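# Assemble two printed parts to match the stand's example

## Task

Join the two printed parts so they match the assembled example shown on the stand. The task fails if the robot tips over or is left leaning, or if anything is knocked over or pushed outside the work area.

## Robot and tools

ROBOT. A LinearBot: an omnidirectional wheeled base with a column about 1.7 m high. A carriage rides the column (lift_m) and carries two identical six-joint arms, left and right, each with a two-finger gripper. Arm bases sit about 0.57 m + lift_m above the floor; carriage parts hang about 0.15 m lower. A hand reaches about 0.78 m from its shoulder but only about 0.38 m below its arm base. Hand: about 0.16 m long, 0.1 m wide (0.14 m open); fingertips are about 0.005 m thick. Parked arm joints 1-6: 0, 0.05, 0.05, 1.45, 0, 0. Cameras: carriage_camera (fixed, forward, tilted about 20 degrees down), left_wrist_camera and right_wrist_camera (look past the fingertips). Images are 672x504.

FRAMES. Base frame: origin on the floor under the base centre, x forward, y left, z up, metres. left_hand and right_hand readings are in this frame: the point between the finger pads, plus quat_wxyz (hand z along the fingers, fingers open along hand y). Odometry frame = base frame at scene start; base_odometry counts wheel turns only (slip counts as travel), heading in rad, left positive, -3.142 to 3.142.

TOOL move. Arguments: base, joints, speeds, min_time_s, cameras, blocking. base holds exactly one key, each a relative offset from where the base last measured itself: translate_m (metres, forward +, -2 to 2), strafe_m (metres, left +, -2 to 2), rotate_rad (radians, counter-clockwise +, -6.3 to 6.3). joints is one dictionary covering both arms, keyed by name, each value an absolute target (not an offset): lift_m 0 to 1 m; left_/right_joint1_rad -2.617 to 3.054 (arm yaw, 0 forward, + left); joint2_rad 0 to 3.141 (shoulder: 0 upper arm back and level, 1.57 up, 3.14 forward level); joint3_rad 0 to 3.141 (elbow, 0 folded, 3.14 straight); joint4_rad -1.57 to 1.57 (wrist pitch, + lifts fingertips); joint5_rad -1.57 to 1.57 (wrist yaw, + turns fingertips to the RIGHT); joint6_rad -2.094 to 2.094 (roll, + clockwise seen from forearm); left_/right_gripper_m 0 to 0.093 m pad gap. Done-tolerances: lift 0.004, j1 0.02, j2 0.105, j3 0.06, j4 0.04, j5 0.025, j6 0.02, gripper 0.004. speeds caps top speed for that call only: translate_m/strafe_m 0.02-0.5 m/s, rotate_rad 0.05-1.57 rad/s, lift_m 0.08-0.27 m/s (default 0.25). min_time_s 0.1-8 s sets the shortest duration of each arm/gripper motion; too short makes the arm rush and overshoot. No action exceeds 15 s; motions are cut at 14 s (time_out). cameras: list of camera names or ["all"]; omitted means all for a no-action call, none otherwise. blocking true/omitted waits until everything rests; false returns in about 0.5 s. A new move replaces targets only for the joints or base it names. Unknown keys make the call invalid; out-of-range values are refused, and a refusal or an unplanned stop cancels the rest of that reply's move/wait/finished_scene calls.

Other tools: wait(seconds 0-10, cameras) returns state, early if moves end; stop(cameras) brakes all running motions (not instant; the base coasts); zoom_image(camera, region [x0,y0,x1,y1] pixels, at most 504x504) enlarges part of the latest image; read_manual gives licence texts; finished_scene ends the scene irreversibly, the result must hold with no robot help.

RESULTS. "move" line: done, or the worst status. base_status/joint_status: moving, done, off_target (resting short, maybe still pushing), contact_stop, time_out (target dropped, holds in place), not_followed (arm targets withheld by the self-collision check; "joint command not followed"), stopped, limit_stop_at_motor_heat. on_its_own lists uncommanded actions ("held at" = target). motor_effort: percent of max, bracket = peak in last action; noisy and biased. Joint torques in N m, joints 1-3 wrap at ±28. Motor temperatures: per arm, joints then gripper. MOTOR HOT appears at 75 °C; at 100 °C that arm goes limp for 30-60 s (OVER-TEMPERATURE FAULT); resend targets once it accepts commands. "pictures" names cameras in image order; images may lag the state slightly. Gripper reads 0.000-0.003 closed on nothing, and slightly narrower (up to 0.005) or wider (up to 0.002) than a gripped hard part; to release, command well above the reading.

CAUTIONS. Hand readings can be off, usually the true hand is lower, worse at long reach; loads sag the hand. Arms travel on curved paths; approach near objects in small steps, and min_time_s of 2+ tightens paths. Arms have no contact stop and keep pressing; to free a pressing arm, send all its joints their current readings. The base may stop on contact, or not, and ignores arms. After a stop, back off about 0.2 m. Never let the arms strike or squeeze each other (including fingers); a hard press ends the scene. With joint2 below 0.8, turning joint1 outward 0.5+ can hit the column. Avoid fast swings with loads, high carriage with stretched arms, and sudden stops: the robot can tip and cannot recover. Park arms to cool them; stretched arms heat even while you think. Scene time runs during replies. Do not drop parts, slam, or push hard on fixed or heavy things.

Each tool is called as name(argument=value, ...) on one line, values as JSON.

## Session

move()

Scene clock: 0.00 s.
Joint torques (N m): no reading
Motor temperatures (°C): left_arm=[15 17 20 16 18 17 16] | right_arm=[15 16 15 16 16 17 14]
base_odometry: x=+0.000 y=+0.000 heading=+0.000
base_status: not commanded
joint_positions: lift_m=+0.300 left_joint1_rad=+0.018 left_joint2_rad=+0.045 left_joint3_rad=+0.063 left_joint4_rad=+1.418 left_joint5_rad=+0.021 left_joint6_rad=+0.021 left_gripper_m=+0.09396 right_joint1_rad=+0.000 right_joint2_rad=+0.067 right_joint3_rad=+0.044 right_joint4_rad=+1.493 right_joint5_rad=-0.002 right_joint6_rad=+0.005 right_gripper_m=+0.09396
joint_status: not commanded
motor_effort: lift_m=+33 drive_wheels=+0
left_hand: x=+0.2506 y=+0.3138 z=+1.3092 quat_wxyz=(+0.997, +0.010, +0.067, +0.019) (m; base frame)
right_hand: x=+0.2448 y=-0.3165 z=+1.3059 quat_wxyz=(+0.999, -0.001, +0.050, +0.003) (m; base frame)
pictures: carriage_camera, left_wrist_camera, right_wrist_camera

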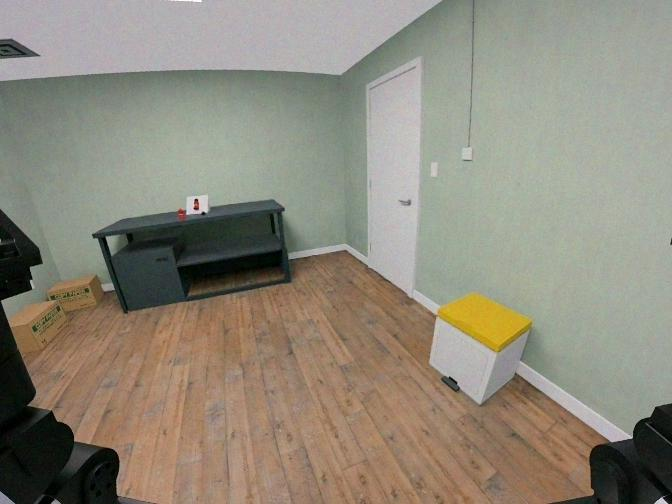

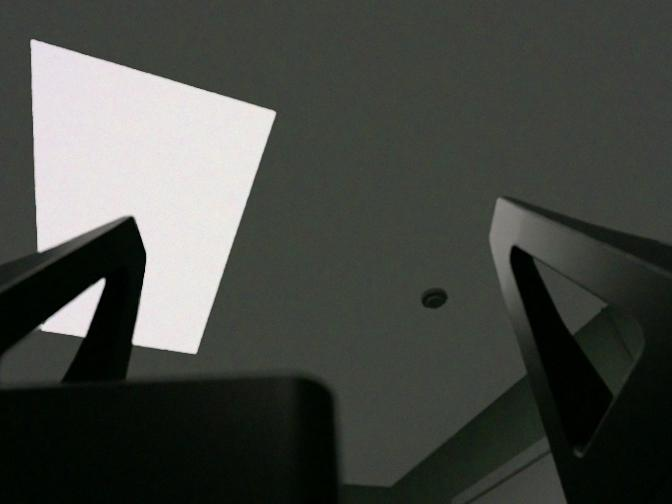

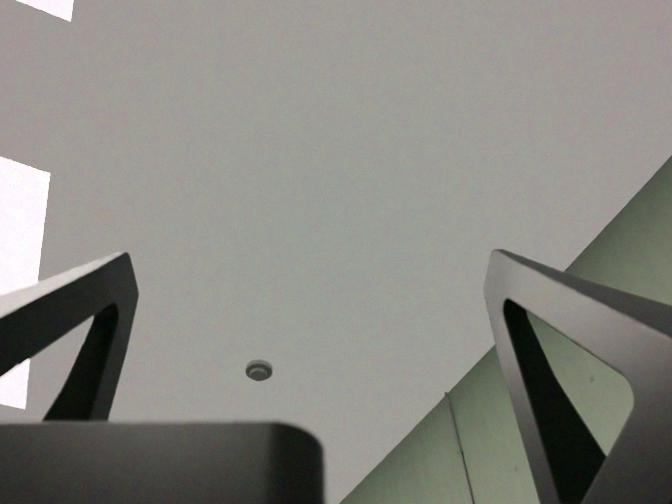

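zoom_image(camera="carriage_camera", region=[80, 180, 300, 320])

zoom_image(camera="carriage_camera", region=[165, 188, 225, 228])

Scaled by 2.291 from the camera's 672x504 image, which has a finer 960x720 frame.

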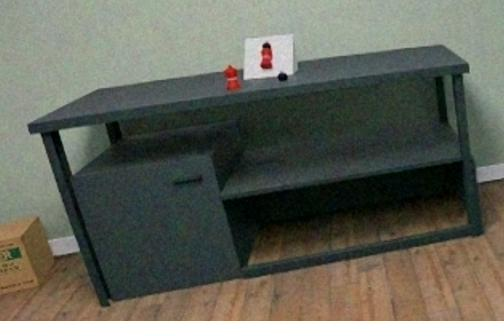

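Scaled by 8.400 from the camera's 672x504 image, which has a finer 960x720 frame.

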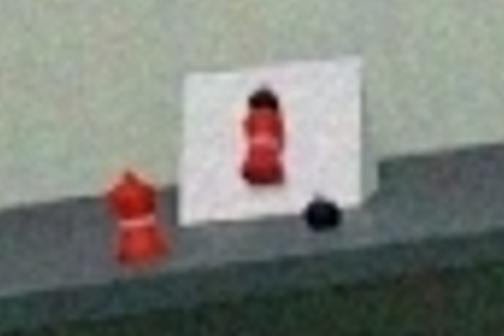

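move(base={"rotate_rad": 0.32}, joints={"lift_m":0.4})

move(base={"strafe_m": 0.75})

move(base={"translate_m": 1.7}, cameras=["carriage_camera"])

Scene clock: 20.87 s.
Joint torques (N m): left_arm=[0.09 3.84 6.87 -0.19 0.18 -0.15] | right_arm=[0.1 4.49 6.82 -0.27 -0.09 0.05]
move: done
base_odometry: x=+0.000 y=+0.000 heading=+0.320
base_status: done
joint_positions: lift_m=+0.400 left_joint1_rad=+0.018 left_joint2_rad=+0.045 left_joint3_rad=+0.063 left_joint4_rad=+1.418 left_joint5_rad=+0.021 left_joint6_rad=+0.021 left_gripper_m=+0.09396 right_joint1_rad=+0.000 right_joint2_rad=+0.067 right_joint3_rad=+0.044 right_joint4_rad=+1.493 right_joint5_rad=-0.002 right_joint6_rad=+0.005 right_gripper_m=+0.09396
joint_status: all done
motor_effort: lift_m=+35(43) drive_wheels=+4(8)
left_hand: x=+0.2506 y=+0.3138 z=+1.4091 quat_wxyz=(+0.997, +0.010, +0.067, +0.019) (m; base frame)
right_hand: x=+0.2449 y=-0.3165 z=+1.4058 quat_wxyz=(+0.999, -0.001, +0.050, +0.003) (m; base frame)
pictures: none

Scene clock: 24.63 s.
Joint torques (N m): left_arm=[0.14 3.79 6.82 -0.19 0.21 -0.15] | right_arm=[0.21 4.49 6.8 -0.27 -0.09 0.05]
move: done
base_odometry: x=-0.237 y=+0.712 heading=+0.320
base_status: done
joint_positions: lift_m=+0.400 left_joint1_rad=+0.017 left_joint2_rad=+0.045 left_joint3_rad=+0.063 left_joint4_rad=+1.418 left_joint5_rad=+0.021 left_joint6_rad=+0.021 left_gripper_m=+0.09396 right_joint1_rad=-0.001 right_joint2_rad=+0.067 right_joint3_rad=+0.044 right_joint4_rad=+1.493 right_joint5_rad=-0.002 right_joint6_rad=+0.005 right_gripper_m=+0.09396
joint_status: not commanded
motor_effort: lift_m=+35(35) drive_wheels=-5(12)
left_hand: x=+0.2506 y=+0.3138 z=+1.4091 quat_wxyz=(+0.998, +0.010, +0.067, +0.019) (m; base frame)
right_hand: x=+0.2449 y=-0.3165 z=+1.4058 quat_wxyz=(+0.999, -0.001, +0.050, +0.002) (m; base frame)
pictures: none

Scene clock: 30.33 s.
Joint torques (N m): left_arm=[0.13 3.85 6.8 -0.2 0.17 -0.15] | right_arm=[0.17 4.51 6.82 -0.27 -0.09 0.05]
move: done
base_odometry: x=+1.377 y=+1.248 heading=+0.321
base_status: done
joint_positions: lift_m=+0.400 left_joint1_rad=+0.017 left_joint2_rad=+0.045 left_joint3_rad=+0.063 left_joint4_rad=+1.418 left_joint5_rad=+0.021 left_joint6_rad=+0.021 left_gripper_m=+0.09396 right_joint1_rad=-0.001 right_joint2_rad=+0.067 right_joint3_rad=+0.044 right_joint4_rad=+1.493 right_joint5_rad=-0.002 right_joint6_rad=+0.005 right_gripper_m=+0.09396
joint_status: not commanded
motor_effort: lift_m=+35(35) drive_wheels=-4(8)
left_hand: x=+0.2504 y=+0.3138 z=+1.4091 quat_wxyz=(+0.998, +0.010, +0.067, +0.019) (m; base frame)
right_hand: x=+0.2448 y=-0.3165 z=+1.4058 quat_wxyz=(+0.999, -0.001, +0.050, +0.002) (m; base frame)
pictures: carriage_camera
camera_calibration:
carriage_camera: T_world_to_cam=[[0.0182024, -0.998467, -0.0522633, 0.0648643], [-0.344029, 0.0428255, -0.937982, 1.34651], [0.938783, 0.0350536, -0.342722, 0.358158], [0, 0, 0, 1]] pos_world=[0.125826, -0.00545492, 1.38914]

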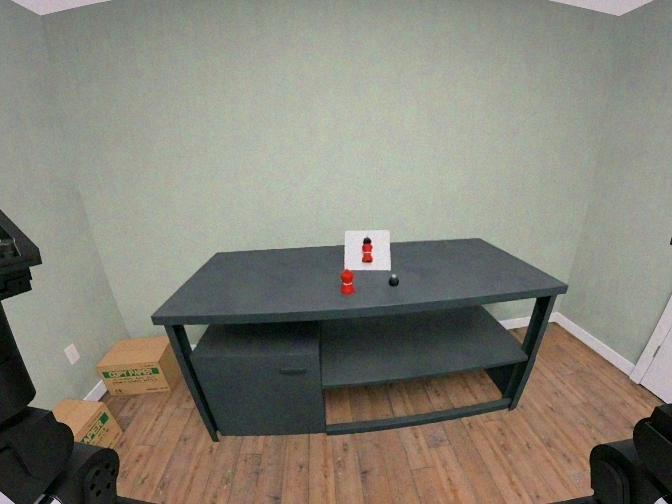

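move(base={"translate_m": 0.47}, speeds={"translate_m":0.3}, cameras=["carriage_camera"])

zoom_image(camera="carriage_camera", region=[300, 240, 460, 360])

Scene clock: 50.87 s.
Joint torques (N m): left_arm=[0.16 3.85 6.86 -0.2 0.18 -0.14] | right_arm=[0.18 4.49 6.79 -0.28 -0.09 0.05]
Motor temperatures (°C): left_arm=[15 18 25 16 18 17 16] | right_arm=[15 17 19 16 16 17 14]
move: done
base_odometry: x=+1.822 y=+1.397 heading=+0.321
base_status: done
joint_positions: lift_m=+0.400 left_joint1_rad=+0.017 left_joint2_rad=+0.045 left_joint3_rad=+0.063 left_joint4_rad=+1.419 left_joint5_rad=+0.021 left_joint6_rad=+0.021 left_gripper_m=+0.09396 right_joint1_rad=-0.001 right_joint2_rad=+0.067 right_joint3_rad=+0.044 right_joint4_rad=+1.493 right_joint5_rad=-0.002 right_joint6_rad=+0.005 right_gripper_m=+0.09396
joint_status: not commanded
motor_effort: lift_m=+35(35) drive_wheels=-3(8)
left_hand: x=+0.2503 y=+0.3138 z=+1.4091 quat_wxyz=(+0.998, +0.010, +0.067, +0.019) (m; base frame)
right_hand: x=+0.2448 y=-0.3165 z=+1.4058 quat_wxyz=(+0.999, -0.001, +0.050, +0.002) (m; base frame)
pictures: carriage_camera
camera_calibration:
carriage_camera: T_world_to_cam=[[0.0182024, -0.998467, -0.0522633, 0.0648643], [-0.344029, 0.0428255, -0.937982, 1.34651], [0.938783, 0.0350536, -0.342722, 0.358158], [0, 0, 0, 1]] pos_world=[0.125826, -0.00545492, 1.38914]

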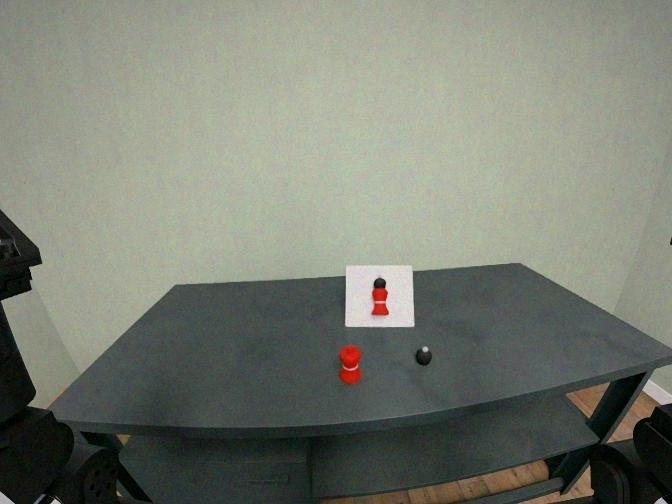

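Scaled by 3.150 from the camera's 672x504 image, which has a finer 960x720 frame.

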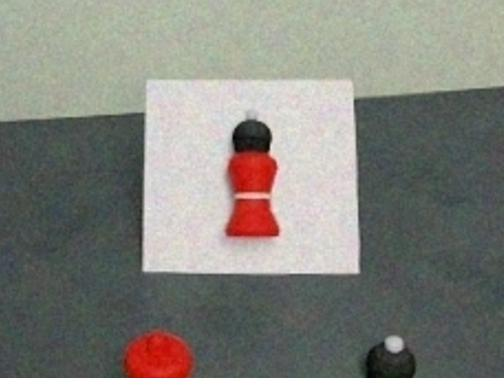

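move(joints={"lift_m":0.5})

move(joints={"right_joint1_rad":0.241,"right_joint2_rad":2.361,"right_joint3_rad":1.816,"right_joint4_rad":-1.025,"right_joint5_rad":0,"right_joint6_rad":0}, min_time_s=2.5, cameras=["carriage_camera","right_wrist_camera"])

Scene clock: 87.47 s.
Joint torques (N m): left_arm=[0.14 3.84 6.82 -0.2 0.18 -0.15] | right_arm=[0.2 4.48 6.8 -0.27 -0.09 0.05]
move: done
base_odometry: x=+1.822 y=+1.397 heading=+0.321
base_status: not commanded
joint_positions: lift_m=+0.500 left_joint1_rad=+0.017 left_joint2_rad=+0.045 left_joint3_rad=+0.063 left_joint4_rad=+1.419 left_joint5_rad=+0.021 left_joint6_rad=+0.021 left_gripper_m=+0.09396 right_joint1_rad=-0.001 right_joint2_rad=+0.067 right_joint3_rad=+0.044 right_joint4_rad=+1.493 right_joint5_rad=-0.002 right_joint6_rad=+0.005 right_gripper_m=+0.09396
joint_status: all done
motor_effort: lift_m=+35(44) drive_wheels=-2(3)
left_hand: x=+0.2503 y=+0.3138 z=+1.5091 quat_wxyz=(+0.998, +0.010, +0.067, +0.019) (m; base frame)
right_hand: x=+0.2448 y=-0.3165 z=+1.5058 quat_wxyz=(+0.999, -0.001, +0.050, +0.002) (m; base frame)
pictures: none

Scene clock: 90.40 s.
Joint torques (N m): left_arm=[0.13 3.82 6.83 -0.2 0.16 -0.15] | right_arm=[0.43 -14.19 9.58 0.2 -0.08 -0.01]
move: done
base_odometry: x=+1.822 y=+1.397 heading=+0.321
base_status: not commanded
joint_positions: lift_m=+0.500 left_joint1_rad=+0.017 left_joint2_rad=+0.045 left_joint3_rad=+0.063 left_joint4_rad=+1.419 left_joint5_rad=+0.021 left_joint6_rad=+0.021 left_gripper_m=+0.09396 right_joint1_rad=+0.237 right_joint2_rad=+2.349 right_joint3_rad=+1.788 right_joint4_rad=-1.014 right_joint5_rad=-0.002 right_joint6_rad=+0.005 right_gripper_m=+0.09396
joint_status: all done
motor_effort: lift_m=+35(35) drive_wheels=-2(3)
left_hand: x=+0.2503 y=+0.3138 z=+1.5091 quat_wxyz=(+0.998, +0.010, +0.067, +0.019) (m; base frame)
right_hand: x=+0.6484 y=-0.2123 z=+1.0478 quat_wxyz=(-0.002, -0.115, +0.993, +0.001) (m; base frame)
pictures: carriage_camera, right_wrist_camera
camera_calibration:
carriage_camera: T_world_to_cam=[[0.0182024, -0.998467, -0.0522633, 0.0700906], [-0.344029, 0.0428255, -0.937982, 1.44031], [0.938783, 0.0350536, -0.342722, 0.392431], [0, 0, 0, 1]] pos_world=[0.125826, -0.00545492, 1.48914]
right_wrist_camera: T_world_to_cam=[[0.249464, -0.967433, 0.0429126, -0.41617], [-0.81219, -0.184889, 0.55332, -0.0813805], [-0.527366, -0.172887, -0.831862, 1.30251], [0, 0, 0, 1]] pos_world=[0.724622, -0.192477, 1.1464]

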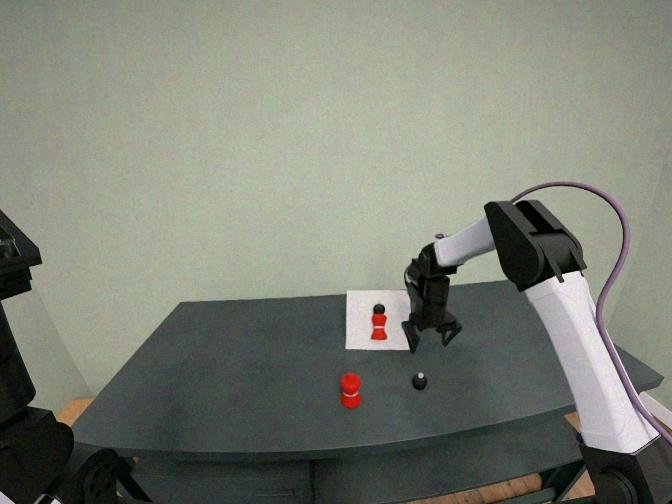

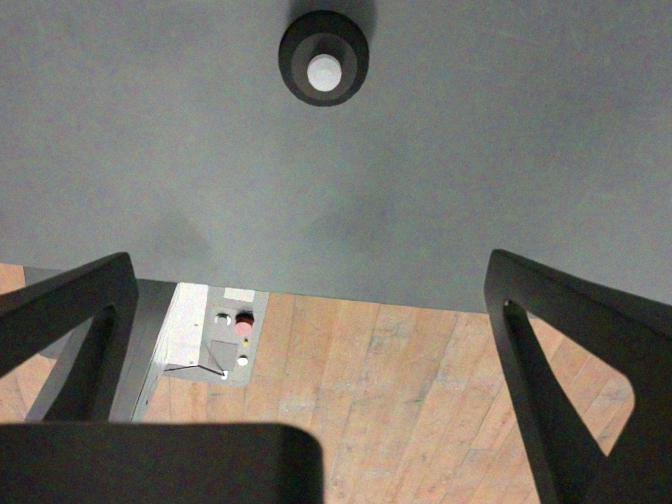

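move(joints={"right_joint1_rad":0.23,"right_joint2_rad":2.421,"right_joint3_rad":1.93,"right_joint4_rad":-1.075,"lift_m":0.38}, min_time_s=1.5, cameras=["carriage_camera","right_wrist_camera"])

Scene clock: 111.80 s.
Joint torques (N m): left_arm=[0.14 3.84 6.86 -0.21 0.17 -0.15] | right_arm=[-0.43 -14.34 9.76 0.2 -0.07 0]
Motor temperatures (°C): left_arm=[15 18 27 16 18 17 16] | right_arm=[15 24 23 16 16 17 14]
move: done
base_odometry: x=+1.822 y=+1.397 heading=+0.321
base_status: not commanded
joint_positions: lift_m=+0.380 left_joint1_rad=+0.017 left_joint2_rad=+0.045 left_joint3_rad=+0.063 left_joint4_rad=+1.419 left_joint5_rad=+0.021 left_joint6_rad=+0.021 left_gripper_m=+0.09396 right_joint1_rad=+0.237 right_joint2_rad=+2.405 right_joint3_rad=+1.902 right_joint4_rad=-1.065 right_joint5_rad=-0.002 right_joint6_rad=+0.005 right_gripper_m=+0.09396
joint_status: all done
motor_effort: lift_m=+31(33) drive_wheels=-3(3)
left_hand: x=+0.2503 y=+0.3138 z=+1.3894 quat_wxyz=(+0.998, +0.010, +0.067, +0.019) (m; base frame)
right_hand: x=+0.6640 y=-0.2086 z=+0.9313 quat_wxyz=(+0.001, -0.115, +0.993, +0.001) (m; base frame)
pictures: carriage_camera, right_wrist_camera
camera_calibration:
carriage_camera: T_world_to_cam=[[0.0182024, -0.998467, -0.0522633, 0.0638347], [-0.344029, 0.0428255, -0.937982, 1.32804], [0.938783, 0.0350536, -0.342722, 0.351407], [0, 0, 0, 1]] pos_world=[0.125826, -0.00545492, 1.36944]
right_wrist_camera: T_world_to_cam=[[0.249245, -0.967487, 0.0429563, -0.41135], [-0.815644, -0.1858, 0.547908, 0.00355208], [-0.522112, -0.1716, -0.835435, 1.21468], [0, 0, 0, 1]] pos_world=[0.739625, -0.188876, 1.03051]

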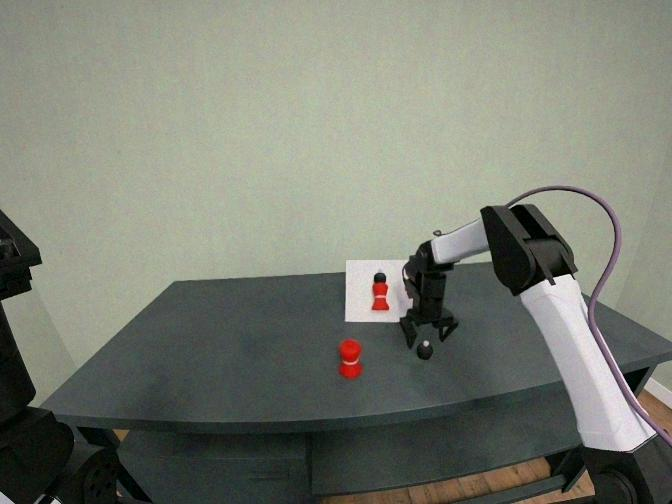

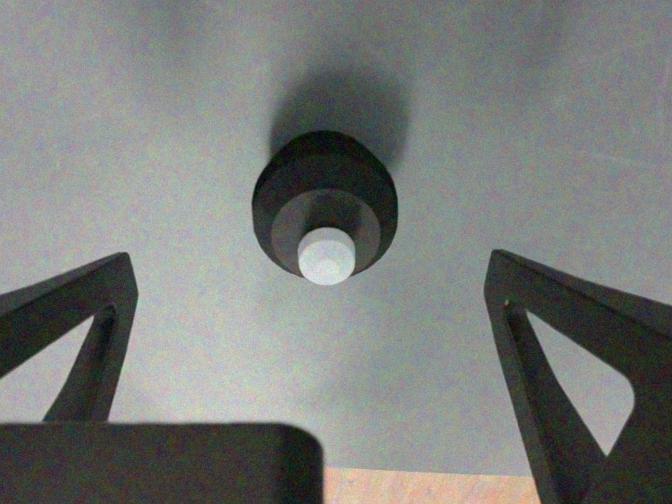

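move(joints={"right_joint1_rad":0.222,"lift_m":0.33}, speeds={"lift_m":0.1}, cameras=["carriage_camera","right_wrist_camera"])

zoom_image(camera="carriage_camera", region=[320, 240, 480, 400])

Scene clock: 119.83 s.
Joint torques (N m): left_arm=[0.14 3.84 6.84 -0.2 0.18 -0.15] | right_arm=[-0.09 -14.52 7.68 0.37 -0.11 -0.01]
move: done
base_odometry: x=+1.822 y=+1.397 heading=+0.321
base_status: not commanded
joint_positions: lift_m=+0.330 left_joint1_rad=+0.017 left_joint2_rad=+0.045 left_joint3_rad=+0.063 left_joint4_rad=+1.418 left_joint5_rad=+0.021 left_joint6_rad=+0.021 left_gripper_m=+0.09396 right_joint1_rad=+0.225 right_joint2_rad=+2.405 right_joint3_rad=+1.925 right_joint4_rad=-1.082 right_joint5_rad=+0.002 right_joint6_rad=+0.006 right_gripper_m=+0.09396
joint_status: all done
motor_effort: lift_m=+29(32) drive_wheels=-2(3)
left_hand: x=+0.2504 y=+0.3138 z=+1.3396 quat_wxyz=(+0.998, +0.010, +0.067, +0.019) (m; base frame)
right_hand: x=+0.6682 y=-0.2139 z=+0.8868 quat_wxyz=(+0.004, -0.109, +0.994, +0.000) (m; base frame)
pictures: carriage_camera, right_wrist_camera
camera_calibration:
carriage_camera: T_world_to_cam=[[0.0182024, -0.998467, -0.0522633, 0.061232], [-0.344029, 0.0428255, -0.937982, 1.28132], [0.938783, 0.0350536, -0.342722, 0.334339], [0, 0, 0, 1]] pos_world=[0.125826, -0.00545492, 1.31964]
right_wrist_camera: T_world_to_cam=[[0.237098, -0.970355, 0.0468607, -0.41152], [-0.821148, -0.174398, 0.543416, 0.0404829], [-0.519134, -0.167323, -0.838154, 1.18013], [0, 0, 0, 1]] pos_world=[0.743459, -0.194798, 0.986416]

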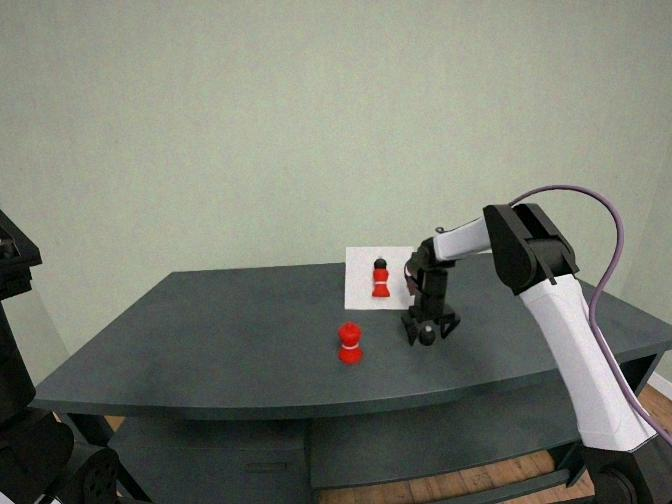

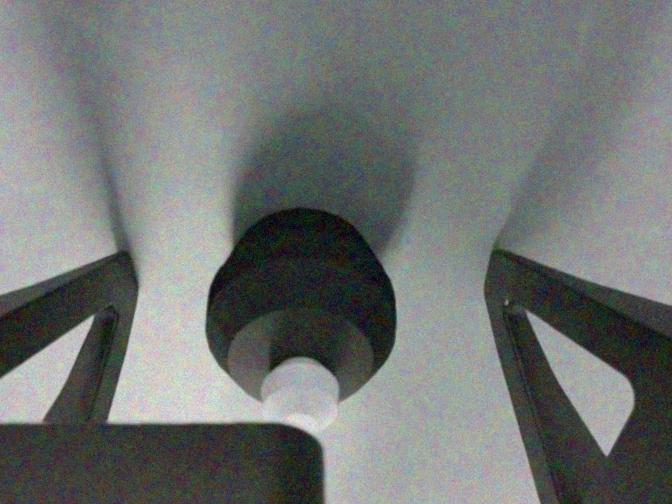

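Scaled by 3.150 from the camera's 672x504 image, which has a finer 960x720 frame.

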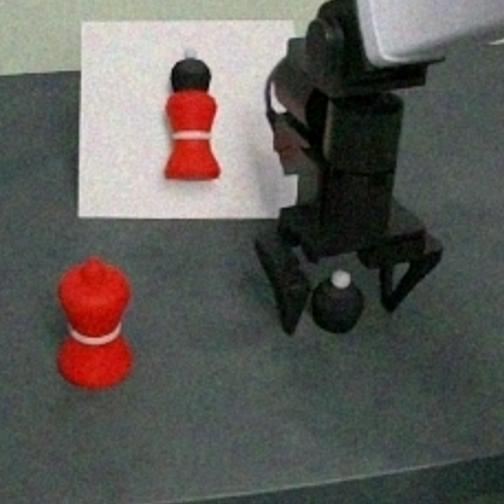

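move(joints={"right_joint2_rad":2.363,"right_joint3_rad":1.822,"right_joint4_rad":-1.029,"right_joint1_rad":0.222}, min_time_s=1, cameras=["right_wrist_camera"])

Scene clock: 136.67 s.
Joint torques (N m): left_arm=[0.17 3.82 6.86 -0.2 0.17 -0.16] | right_arm=[-0.1 -16.09 4.37 0.26 -0.11 -0.01]
Motor temperatures (°C): left_arm=[15 19 28 16 18 17 16] | right_arm=[15 32 25 16 16 17 14]
move: done
base_odometry: x=+1.822 y=+1.397 heading=+0.321
base_status: not commanded
joint_positions: lift_m=+0.330 left_joint1_rad=+0.017 left_joint2_rad=+0.045 left_joint3_rad=+0.063 left_joint4_rad=+1.418 left_joint5_rad=+0.021 left_joint6_rad=+0.021 left_gripper_m=+0.09396 right_joint1_rad=+0.225 right_joint2_rad=+2.366 right_joint3_rad=+1.854 right_joint4_rad=-1.016 right_joint5_rad=+0.002 right_joint6_rad=+0.006 right_gripper_m=+0.09396
joint_status: all done
motor_effort: lift_m=+29(29) drive_wheels=-2(3)
left_hand: x=+0.2504 y=+0.3138 z=+1.3396 quat_wxyz=(+0.998, +0.010, +0.067, +0.019) (m; base frame)
right_hand: x=+0.6675 y=-0.2140 z=+0.8868 quat_wxyz=(+0.021, -0.109, +0.994, +0.002) (m; base frame)
pictures: right_wrist_camera
camera_calibration:
right_wrist_camera: T_world_to_cam=[[0.235481, -0.970728, 0.047278, -0.410954], [-0.838849, -0.178442, 0.514287, 0.0767381], [-0.490797, -0.160764, -0.856314, 1.17834], [0, 0, 0, 1]] pos_world=[0.739471, -0.195796, 0.988995]

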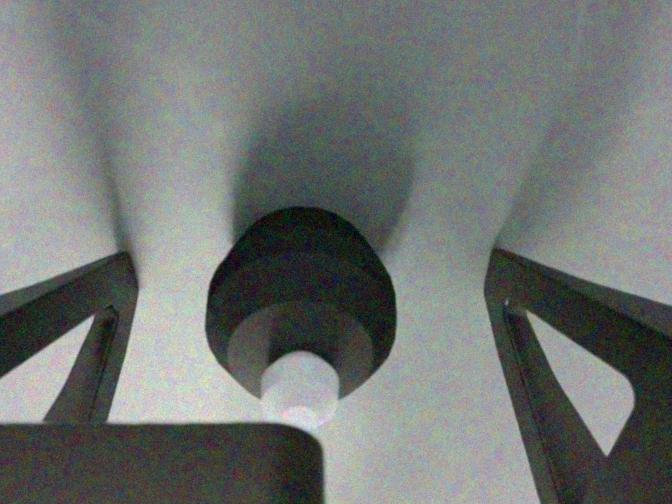

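move(joints={"lift_m":0.347})

move(joints={"right_joint2_rad":2.431,"right_joint3_rad":1.95,"right_joint4_rad":-1.1}, min_time_s=1, cameras=["right_wrist_camera"])

Scene clock: 147.07 s.
Joint torques (N m): left_arm=[0.14 3.89 6.84 -0.19 0.19 -0.15] | right_arm=[-0.12 -15.92 6.15 0.24 -0.11 -0.01]
move: done
base_odometry: x=+1.822 y=+1.397 heading=+0.321
base_status: not commanded
joint_positions: lift_m=+0.347 left_joint1_rad=+0.017 left_joint2_rad=+0.045 left_joint3_rad=+0.063 left_joint4_rad=+1.418 left_joint5_rad=+0.021 left_joint6_rad=+0.021 left_gripper_m=+0.09396 right_joint1_rad=+0.225 right_joint2_rad=+2.366 right_joint3_rad=+1.833 right_joint4_rad=-1.024 right_joint5_rad=+0.002 right_joint6_rad=+0.005 right_gripper_m=+0.09396
joint_status: all done
motor_effort: lift_m=+34(44) drive_wheels=-3(3)
left_hand: x=+0.2502 y=+0.3138 z=+1.3563 quat_wxyz=(+0.998, +0.010, +0.067, +0.019) (m; base frame)
right_hand: x=+0.6593 y=-0.2159 z=+0.8983 quat_wxyz=(+0.007, -0.110, +0.994, +0.000) (m; base frame)
pictures: none

Scene clock: 148.37 s.
Joint torques (N m): left_arm=[0.16 3.84 6.78 -0.2 0.17 -0.15] | right_arm=[-0.13 -14.35 9.76 0.17 -0.11 -0.01]
move: done
base_odometry: x=+1.822 y=+1.397 heading=+0.321
base_status: not commanded
joint_positions: lift_m=+0.347 left_joint1_rad=+0.017 left_joint2_rad=+0.045 left_joint3_rad=+0.063 left_joint4_rad=+1.418 left_joint5_rad=+0.021 left_joint6_rad=+0.021 left_gripper_m=+0.09396 right_joint1_rad=+0.225 right_joint2_rad=+2.414 right_joint3_rad=+1.921 right_joint4_rad=-1.089 right_joint5_rad=+0.002 right_joint6_rad=+0.005 right_gripper_m=+0.09396
joint_status: all done
motor_effort: lift_m=+34(34) drive_wheels=+1(3)
left_hand: x=+0.2502 y=+0.3138 z=+1.3563 quat_wxyz=(+0.998, +0.010, +0.067, +0.019) (m; base frame)
right_hand: x=+0.6641 y=-0.2148 z=+0.8986 quat_wxyz=(-0.006, -0.110, +0.994, -0.001) (m; base frame)
pictures: right_wrist_camera
camera_calibration:
right_wrist_camera: T_world_to_cam=[[0.238391, -0.970053, 0.0465488, -0.412576], [-0.810396, -0.172284, 0.55998, 0.00902455], [-0.535191, -0.171217, -0.827198, 1.18777], [0, 0, 0, 1]] pos_world=[0.74135, -0.195299, 0.996671]

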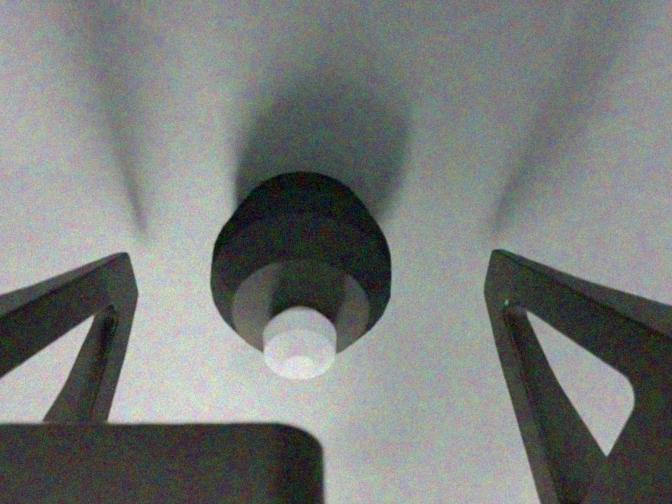

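move(joints={"right_gripper_m":0.038}, min_time_s=1.5, cameras=["right_wrist_camera"])

Scene clock: 154.17 s.
Joint torques (N m): left_arm=[0.16 3.84 6.82 -0.2 0.17 -0.15] | right_arm=[-0.12 -14.34 9.76 0.17 -0.11 -0.01]
Motor temperatures (°C): left_arm=[15 19 28 16 18 17 16] | right_arm=[15 37 25 16 16 17 14]
move: done
base_odometry: x=+1.822 y=+1.397 heading=+0.321
base_status: not commanded
joint_positions: lift_m=+0.347 left_joint1_rad=+0.017 left_joint2_rad=+0.045 left_joint3_rad=+0.063 left_joint4_rad=+1.418 left_joint5_rad=+0.021 left_joint6_rad=+0.021 left_gripper_m=+0.09396 right_joint1_rad=+0.225 right_joint2_rad=+2.414 right_joint3_rad=+1.921 right_joint4_rad=-1.091 right_joint5_rad=+0.002 right_joint6_rad=+0.005 right_gripper_m=+0.04125
joint_status: all done
motor_effort: lift_m=+34(34) drive_wheels=+1(1)
left_hand: x=+0.2502 y=+0.3138 z=+1.3563 quat_wxyz=(+0.998, +0.010, +0.067, +0.019) (m; base frame)
right_hand: x=+0.6639 y=-0.2149 z=+0.8986 quat_wxyz=(-0.006, -0.110, +0.994, -0.002) (m; base frame)
pictures: right_wrist_camera
camera_calibration:
right_wrist_camera: T_world_to_cam=[[0.238391, -0.970053, 0.0465577, -0.412532], [-0.809808, -0.172091, 0.560889, 0.00761538], [-0.53608, -0.171414, -0.826581, 1.18758], [0, 0, 0, 1]] pos_world=[0.74115, -0.1953, 0.996568]

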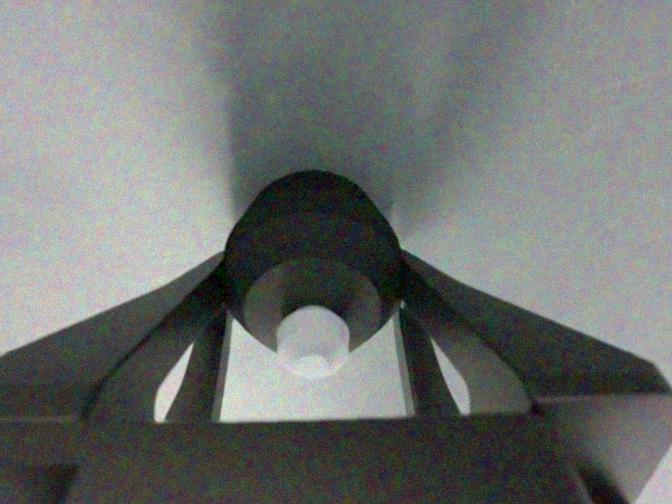

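move(joints={"right_gripper_m":0.033,"lift_m":0.5}, min_time_s=0.5)

move(joints={"right_joint1_rad":0.663,"right_joint2_rad":2.628,"right_joint3_rad":2.309,"right_joint4_rad":-1.25}, min_time_s=2, cameras=["carriage_camera","right_wrist_camera"])

zoom_image(camera="carriage_camera", region=[260, 260, 460, 420])

Scene clock: 167.37 s.
Joint torques (N m): left_arm=[0.12 3.79 6.82 -0.2 0.17 -0.14] | right_arm=[-0.14 -16.49 8.83 0.19 -0.11 -0.01]
move: off_target
base_odometry: x=+1.822 y=+1.397 heading=+0.321
base_status: not commanded
joint_positions: lift_m=+0.500 left_joint1_rad=+0.017 left_joint2_rad=+0.045 left_joint3_rad=+0.063 left_joint4_rad=+1.418 left_joint5_rad=+0.021 left_joint6_rad=+0.021 left_gripper_m=+0.09396 right_joint1_rad=+0.225 right_joint2_rad=+2.434 right_joint3_rad=+1.932 right_joint4_rad=-1.095 right_joint5_rad=+0.002 right_joint6_rad=+0.005 right_gripper_m=+0.04124
joint_status: right_gripper_m off_target (ended at +0.04124, target +0.03300); the others done
motor_effort: lift_m=+34(43) drive_wheels=+1(3)
left_hand: x=+0.2502 y=+0.3138 z=+1.5092 quat_wxyz=(+0.998, +0.010, +0.067, +0.019) (m; base frame)
right_hand: x=+0.6632 y=-0.2150 z=+1.0452 quat_wxyz=(-0.013, -0.110, +0.994, -0.002) (m; base frame)
pictures: none

Scene clock: 169.67 s.
Joint torques (N m): left_arm=[0.13 3.84 6.83 -0.19 0.18 -0.16] | right_arm=[0.28 -15.82 10.1 0.19 -0.11 -0.01]
move: done
base_odometry: x=+1.822 y=+1.397 heading=+0.321
base_status: not commanded
joint_positions: lift_m=+0.500 left_joint1_rad=+0.017 left_joint2_rad=+0.045 left_joint3_rad=+0.063 left_joint4_rad=+1.418 left_joint5_rad=+0.021 left_joint6_rad=+0.021 left_gripper_m=+0.09396 right_joint1_rad=+0.661 right_joint2_rad=+2.611 right_joint3_rad=+2.279 right_joint4_rad=-1.240 right_joint5_rad=+0.002 right_joint6_rad=+0.005 right_gripper_m=+0.04124
joint_status: all done
motor_effort: lift_m=+34(34) drive_wheels=+1(1)
left_hand: x=+0.2502 y=+0.3138 z=+1.5092 quat_wxyz=(+0.998, +0.010, +0.067, +0.019) (m; base frame)
right_hand: x=+0.6108 y=-0.0110 z=+1.0495 quat_wxyz=(+0.000, -0.322, +0.947, -0.001) (m; base frame)
pictures: carriage_camera, right_wrist_camera
camera_calibration:
carriage_camera: T_world_to_cam=[[0.0182024, -0.998467, -0.0522633, 0.0700906], [-0.344029, 0.0428255, -0.937982, 1.44031], [0.938783, 0.0350536, -0.342722, 0.392431], [0, 0, 0, 1]] pos_world=[0.125826, -0.00545492, 1.48914]
right_wrist_camera: T_world_to_cam=[[0.625381, -0.778922, 0.0466827, -0.44353], [-0.666353, -0.501956, 0.551375, -0.166187], [-0.406045, -0.375926, -0.832951, 1.24384], [0, 0, 0, 1]] pos_world=[0.671692, 0.0386991, 1.14839]

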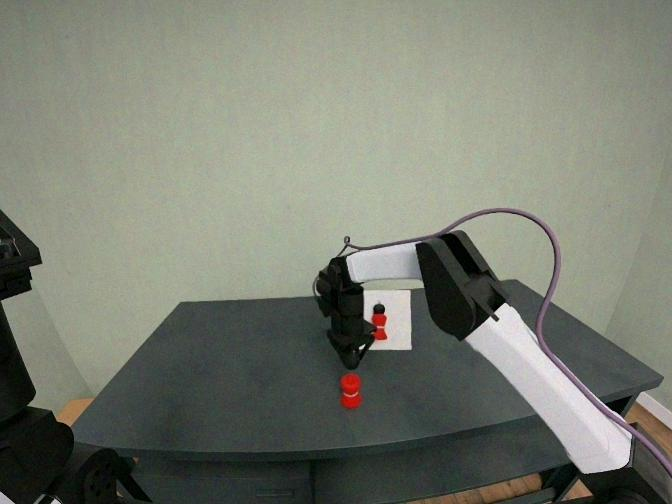

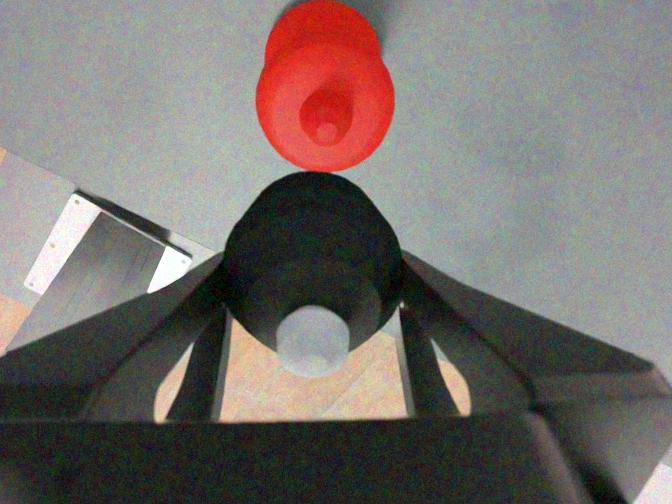

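Scaled by 2.520 from the camera's 672x504 image, which has a finer 960x720 frame.

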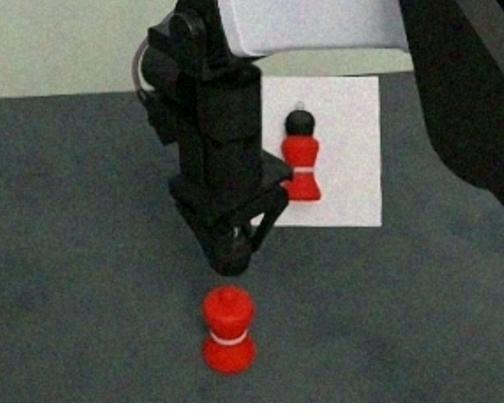

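move(joints={"right_joint1_rad":0.651,"right_joint2_rad":2.688,"right_joint3_rad":2.424,"right_joint4_rad":-1.305,"lift_m":0.458}, min_time_s=1, cameras=["carriage_camera","right_wrist_camera"])

zoom_image(camera="carriage_camera", region=[300, 300, 400, 420])

zoom_image(camera="right_wrist_camera", region=[180, 0, 480, 300])

Scene clock: 189.43 s.
Joint torques (N m): left_arm=[0.14 3.84 6.89 -0.2 0.17 -0.15] | right_arm=[-0.32 -16.36 10.1 0.18 -0.11 -0.01]
Motor temperatures (°C): left_arm=[15 19 29 16 18 17 16] | right_arm=[15 41 30 16 16 17 15]
move: done
base_odometry: x=+1.822 y=+1.397 heading=+0.321
base_status: not commanded
joint_positions: lift_m=+0.458 left_joint1_rad=+0.017 left_joint2_rad=+0.045 left_joint3_rad=+0.063 left_joint4_rad=+1.418 left_joint5_rad=+0.021 left_joint6_rad=+0.021 left_gripper_m=+0.09396 right_joint1_rad=+0.656 right_joint2_rad=+2.673 right_joint3_rad=+2.394 right_joint4_rad=-1.295 right_joint5_rad=+0.002 right_joint6_rad=+0.005 right_gripper_m=+0.04124
joint_status: all done
motor_effort: lift_m=+30(35) drive_wheels=+1(3)
left_hand: x=+0.2502 y=+0.3138 z=+1.4676 quat_wxyz=(+0.998, +0.010, +0.067, +0.019) (m; base frame)
right_hand: x=+0.6190 y=-0.0078 z=+1.0070 quat_wxyz=(-0.001, -0.320, +0.948, -0.001) (m; base frame)
pictures: carriage_camera, right_wrist_camera
camera_calibration:
carriage_camera: T_world_to_cam=[[0.0182024, -0.998467, -0.0522633, 0.0679165], [-0.344029, 0.0428255, -0.937982, 1.40129], [0.938783, 0.0350536, -0.342722, 0.378173], [0, 0, 0, 1]] pos_world=[0.125826, -0.00545492, 1.44754]
right_wrist_camera: T_world_to_cam=[[0.62156, -0.781975, 0.0466727, -0.441872], [-0.668329, -0.49826, 0.552335, -0.13544], [-0.408657, -0.374502, -0.832315, 1.21392], [0, 0, 0, 1]] pos_world=[0.680207, 0.0415963, 1.10579]

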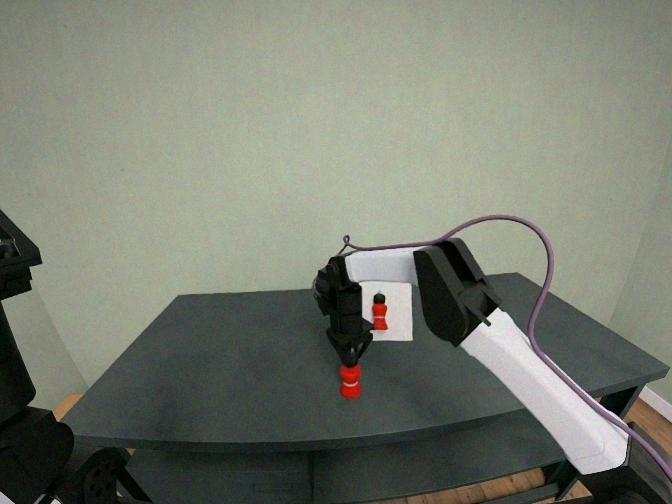

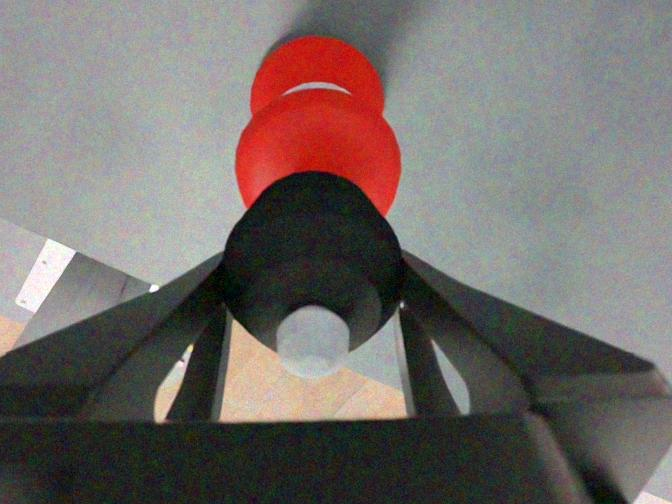

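Scaled by 4.200 from the camera's 672x504 image, which has a finer 960x720 frame.

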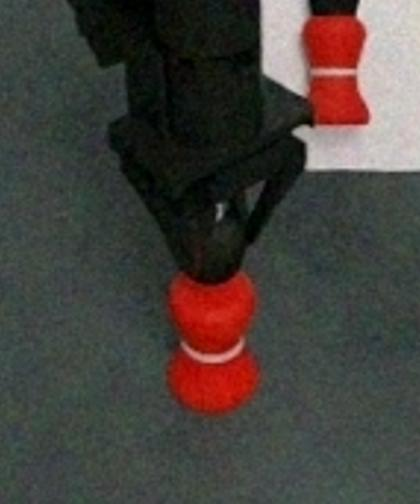

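Scaled by 1.680 from the camera's 672x504 image, which has a finer 960x720 frame.

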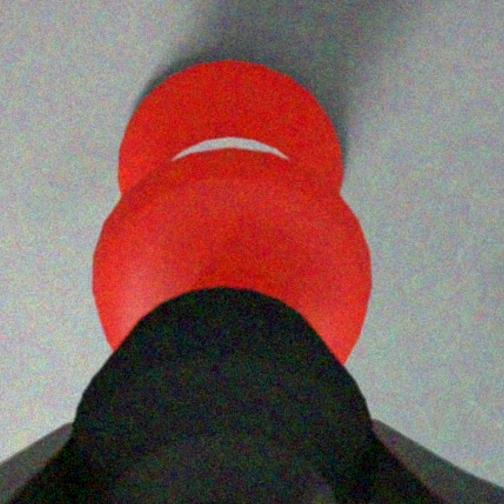

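move(joints={"lift_m":0.438}, speeds={"lift_m":0.08}, cameras=["carriage_camera","right_wrist_camera"])

zoom_image(camera="carriage_camera", region=[310, 320, 390, 420])

Scene clock: 218.60 s.
Joint torques (N m): left_arm=[0.16 3.81 6.87 -0.21 0.17 -0.15] | right_arm=[-0.31 -16.76 9.29 0.21 -0.11 -0.01]
move: done
base_odometry: x=+1.822 y=+1.397 heading=+0.321
base_status: not commanded
joint_positions: lift_m=+0.438 left_joint1_rad=+0.017 left_joint2_rad=+0.045 left_joint3_rad=+0.063 left_joint4_rad=+1.418 left_joint5_rad=+0.021 left_joint6_rad=+0.021 left_gripper_m=+0.09396 right_joint1_rad=+0.656 right_joint2_rad=+2.677 right_joint3_rad=+2.403 right_joint4_rad=-1.299 right_joint5_rad=+0.002 right_joint6_rad=+0.005 right_gripper_m=+0.04124
joint_status: all done
motor_effort: lift_m=+31(37) drive_wheels=-3(3)
left_hand: x=+0.2502 y=+0.3138 z=+1.4476 quat_wxyz=(+0.998, +0.010, +0.067, +0.019) (m; base frame)
right_hand: x=+0.6194 y=-0.0075 z=+0.9871 quat_wxyz=(-0.001, -0.320, +0.948, -0.001) (m; base frame)
pictures: carriage_camera, right_wrist_camera
camera_calibration:
carriage_camera: T_world_to_cam=[[0.0182024, -0.998467, -0.0522633, 0.066866], [-0.344029, 0.0428255, -0.937982, 1.38244], [0.938783, 0.0350536, -0.342722, 0.371285], [0, 0, 0, 1]] pos_world=[0.125826, -0.00545492, 1.42744]
right_wrist_camera: T_world_to_cam=[[0.62156, -0.781975, 0.0466727, -0.440941], [-0.668329, -0.49826, 0.552335, -0.123915], [-0.408657, -0.374502, -0.832315, 1.19771], [0, 0, 0, 1]] pos_world=[0.680707, 0.0419963, 1.08589]

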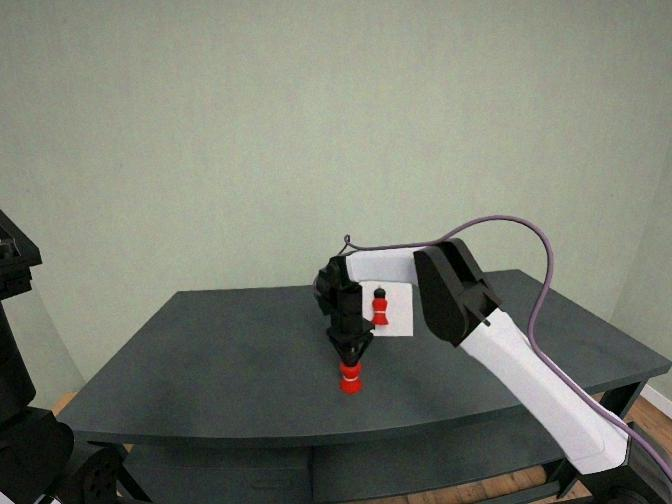

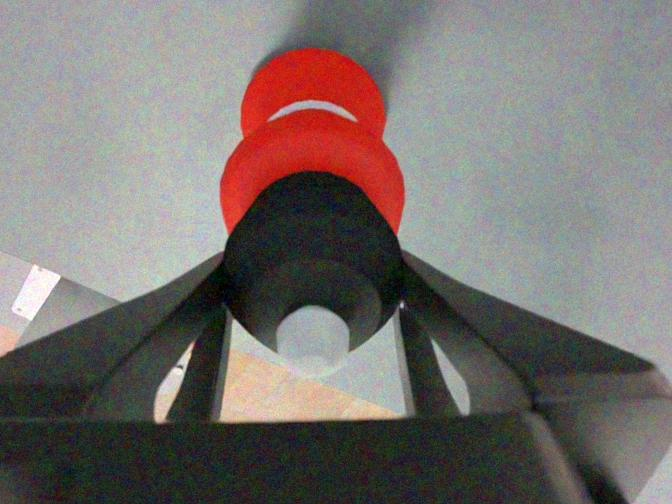

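Scaled by 5.040 from the camera's 672x504 image, which has a finer 960x720 frame.

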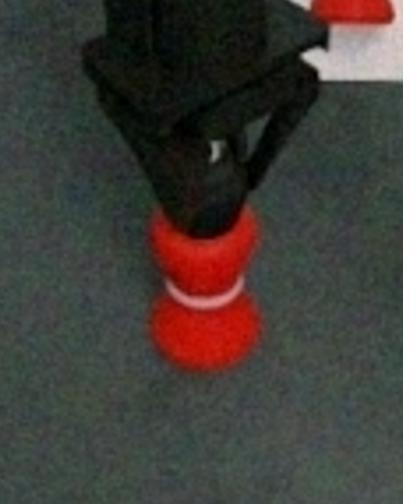

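move(joints={"lift_m":0.428}, speeds={"lift_m":0.08}, cameras=["carriage_camera","right_wrist_camera"])

zoom_image(camera="carriage_camera", region=[310, 320, 390, 420])

Scene clock: 224.93 s.
Joint torques (N m): left_arm=[0.17 3.81 6.8 -0.2 0.18 -0.15] | right_arm=[-0.27 -16.27 7.54 0.46 -0.11 -0.01]
Motor temperatures (°C): left_arm=[15 19 29 16 18 17 16] | right_arm=[15 47 30 16 16 17 16]
move: done
base_odometry: x=+1.822 y=+1.397 heading=+0.321
base_status: not commanded
joint_positions: lift_m=+0.428 left_joint1_rad=+0.017 left_joint2_rad=+0.045 left_joint3_rad=+0.063 left_joint4_rad=+1.418 left_joint5_rad=+0.021 left_joint6_rad=+0.021 left_gripper_m=+0.09396 right_joint1_rad=+0.656 right_joint2_rad=+2.672 right_joint3_rad=+2.423 right_joint4_rad=-1.322 right_joint5_rad=+0.002 right_joint6_rad=+0.005 right_gripper_m=+0.04124
joint_status: all done
motor_effort: lift_m=+28(33) drive_wheels=-3(3)
left_hand: x=+0.2502 y=+0.3138 z=+1.4378 quat_wxyz=(+0.998, +0.010, +0.067, +0.019) (m; base frame)
right_hand: x=+0.6195 y=-0.0077 z=+0.9847 quat_wxyz=(+0.000, -0.319, +0.948, -0.001) (m; base frame)
pictures: carriage_camera, right_wrist_camera
camera_calibration:
carriage_camera: T_world_to_cam=[[0.0182024, -0.998467, -0.0522633, 0.066359], [-0.344029, 0.0428255, -0.937982, 1.37334], [0.938783, 0.0350536, -0.342722, 0.36796], [0, 0, 0, 1]] pos_world=[0.125826, -0.00545492, 1.41774]
right_wrist_camera: T_world_to_cam=[[0.621143, -0.782304, 0.0467082, -0.440749], [-0.669244, -0.498475, 0.551031, -0.120816], [-0.407791, -0.373528, -0.833177, 1.19595], [0, 0, 0, 1]] pos_world=[0.680609, 0.0416965, 1.0836]

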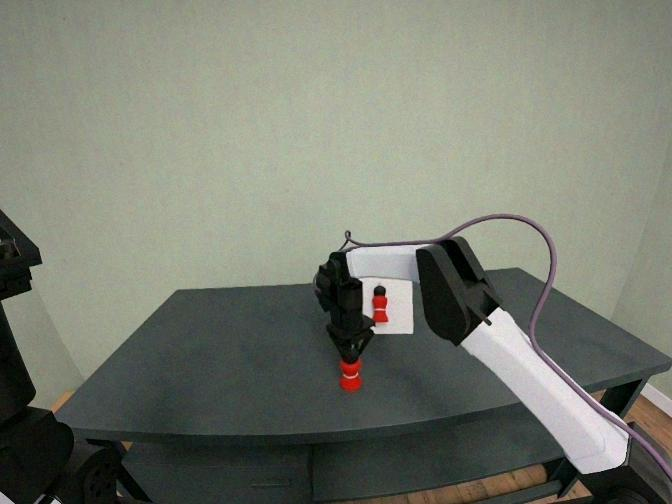

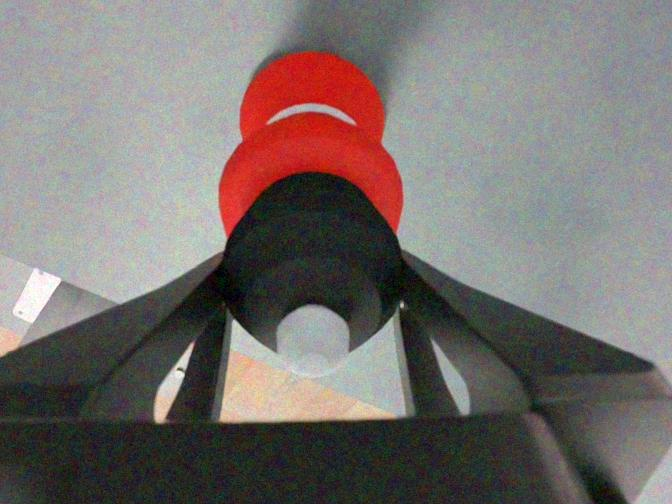

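Scaled by 5.040 from the camera's 672x504 image, which has a finer 960x720 frame.

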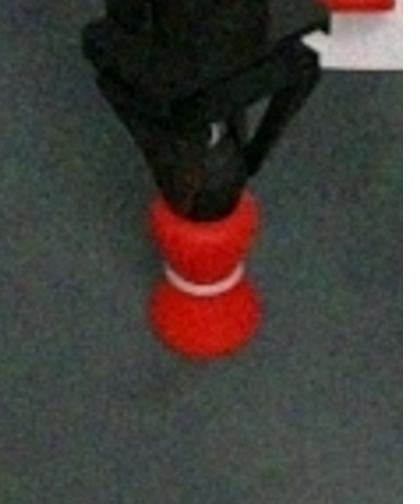

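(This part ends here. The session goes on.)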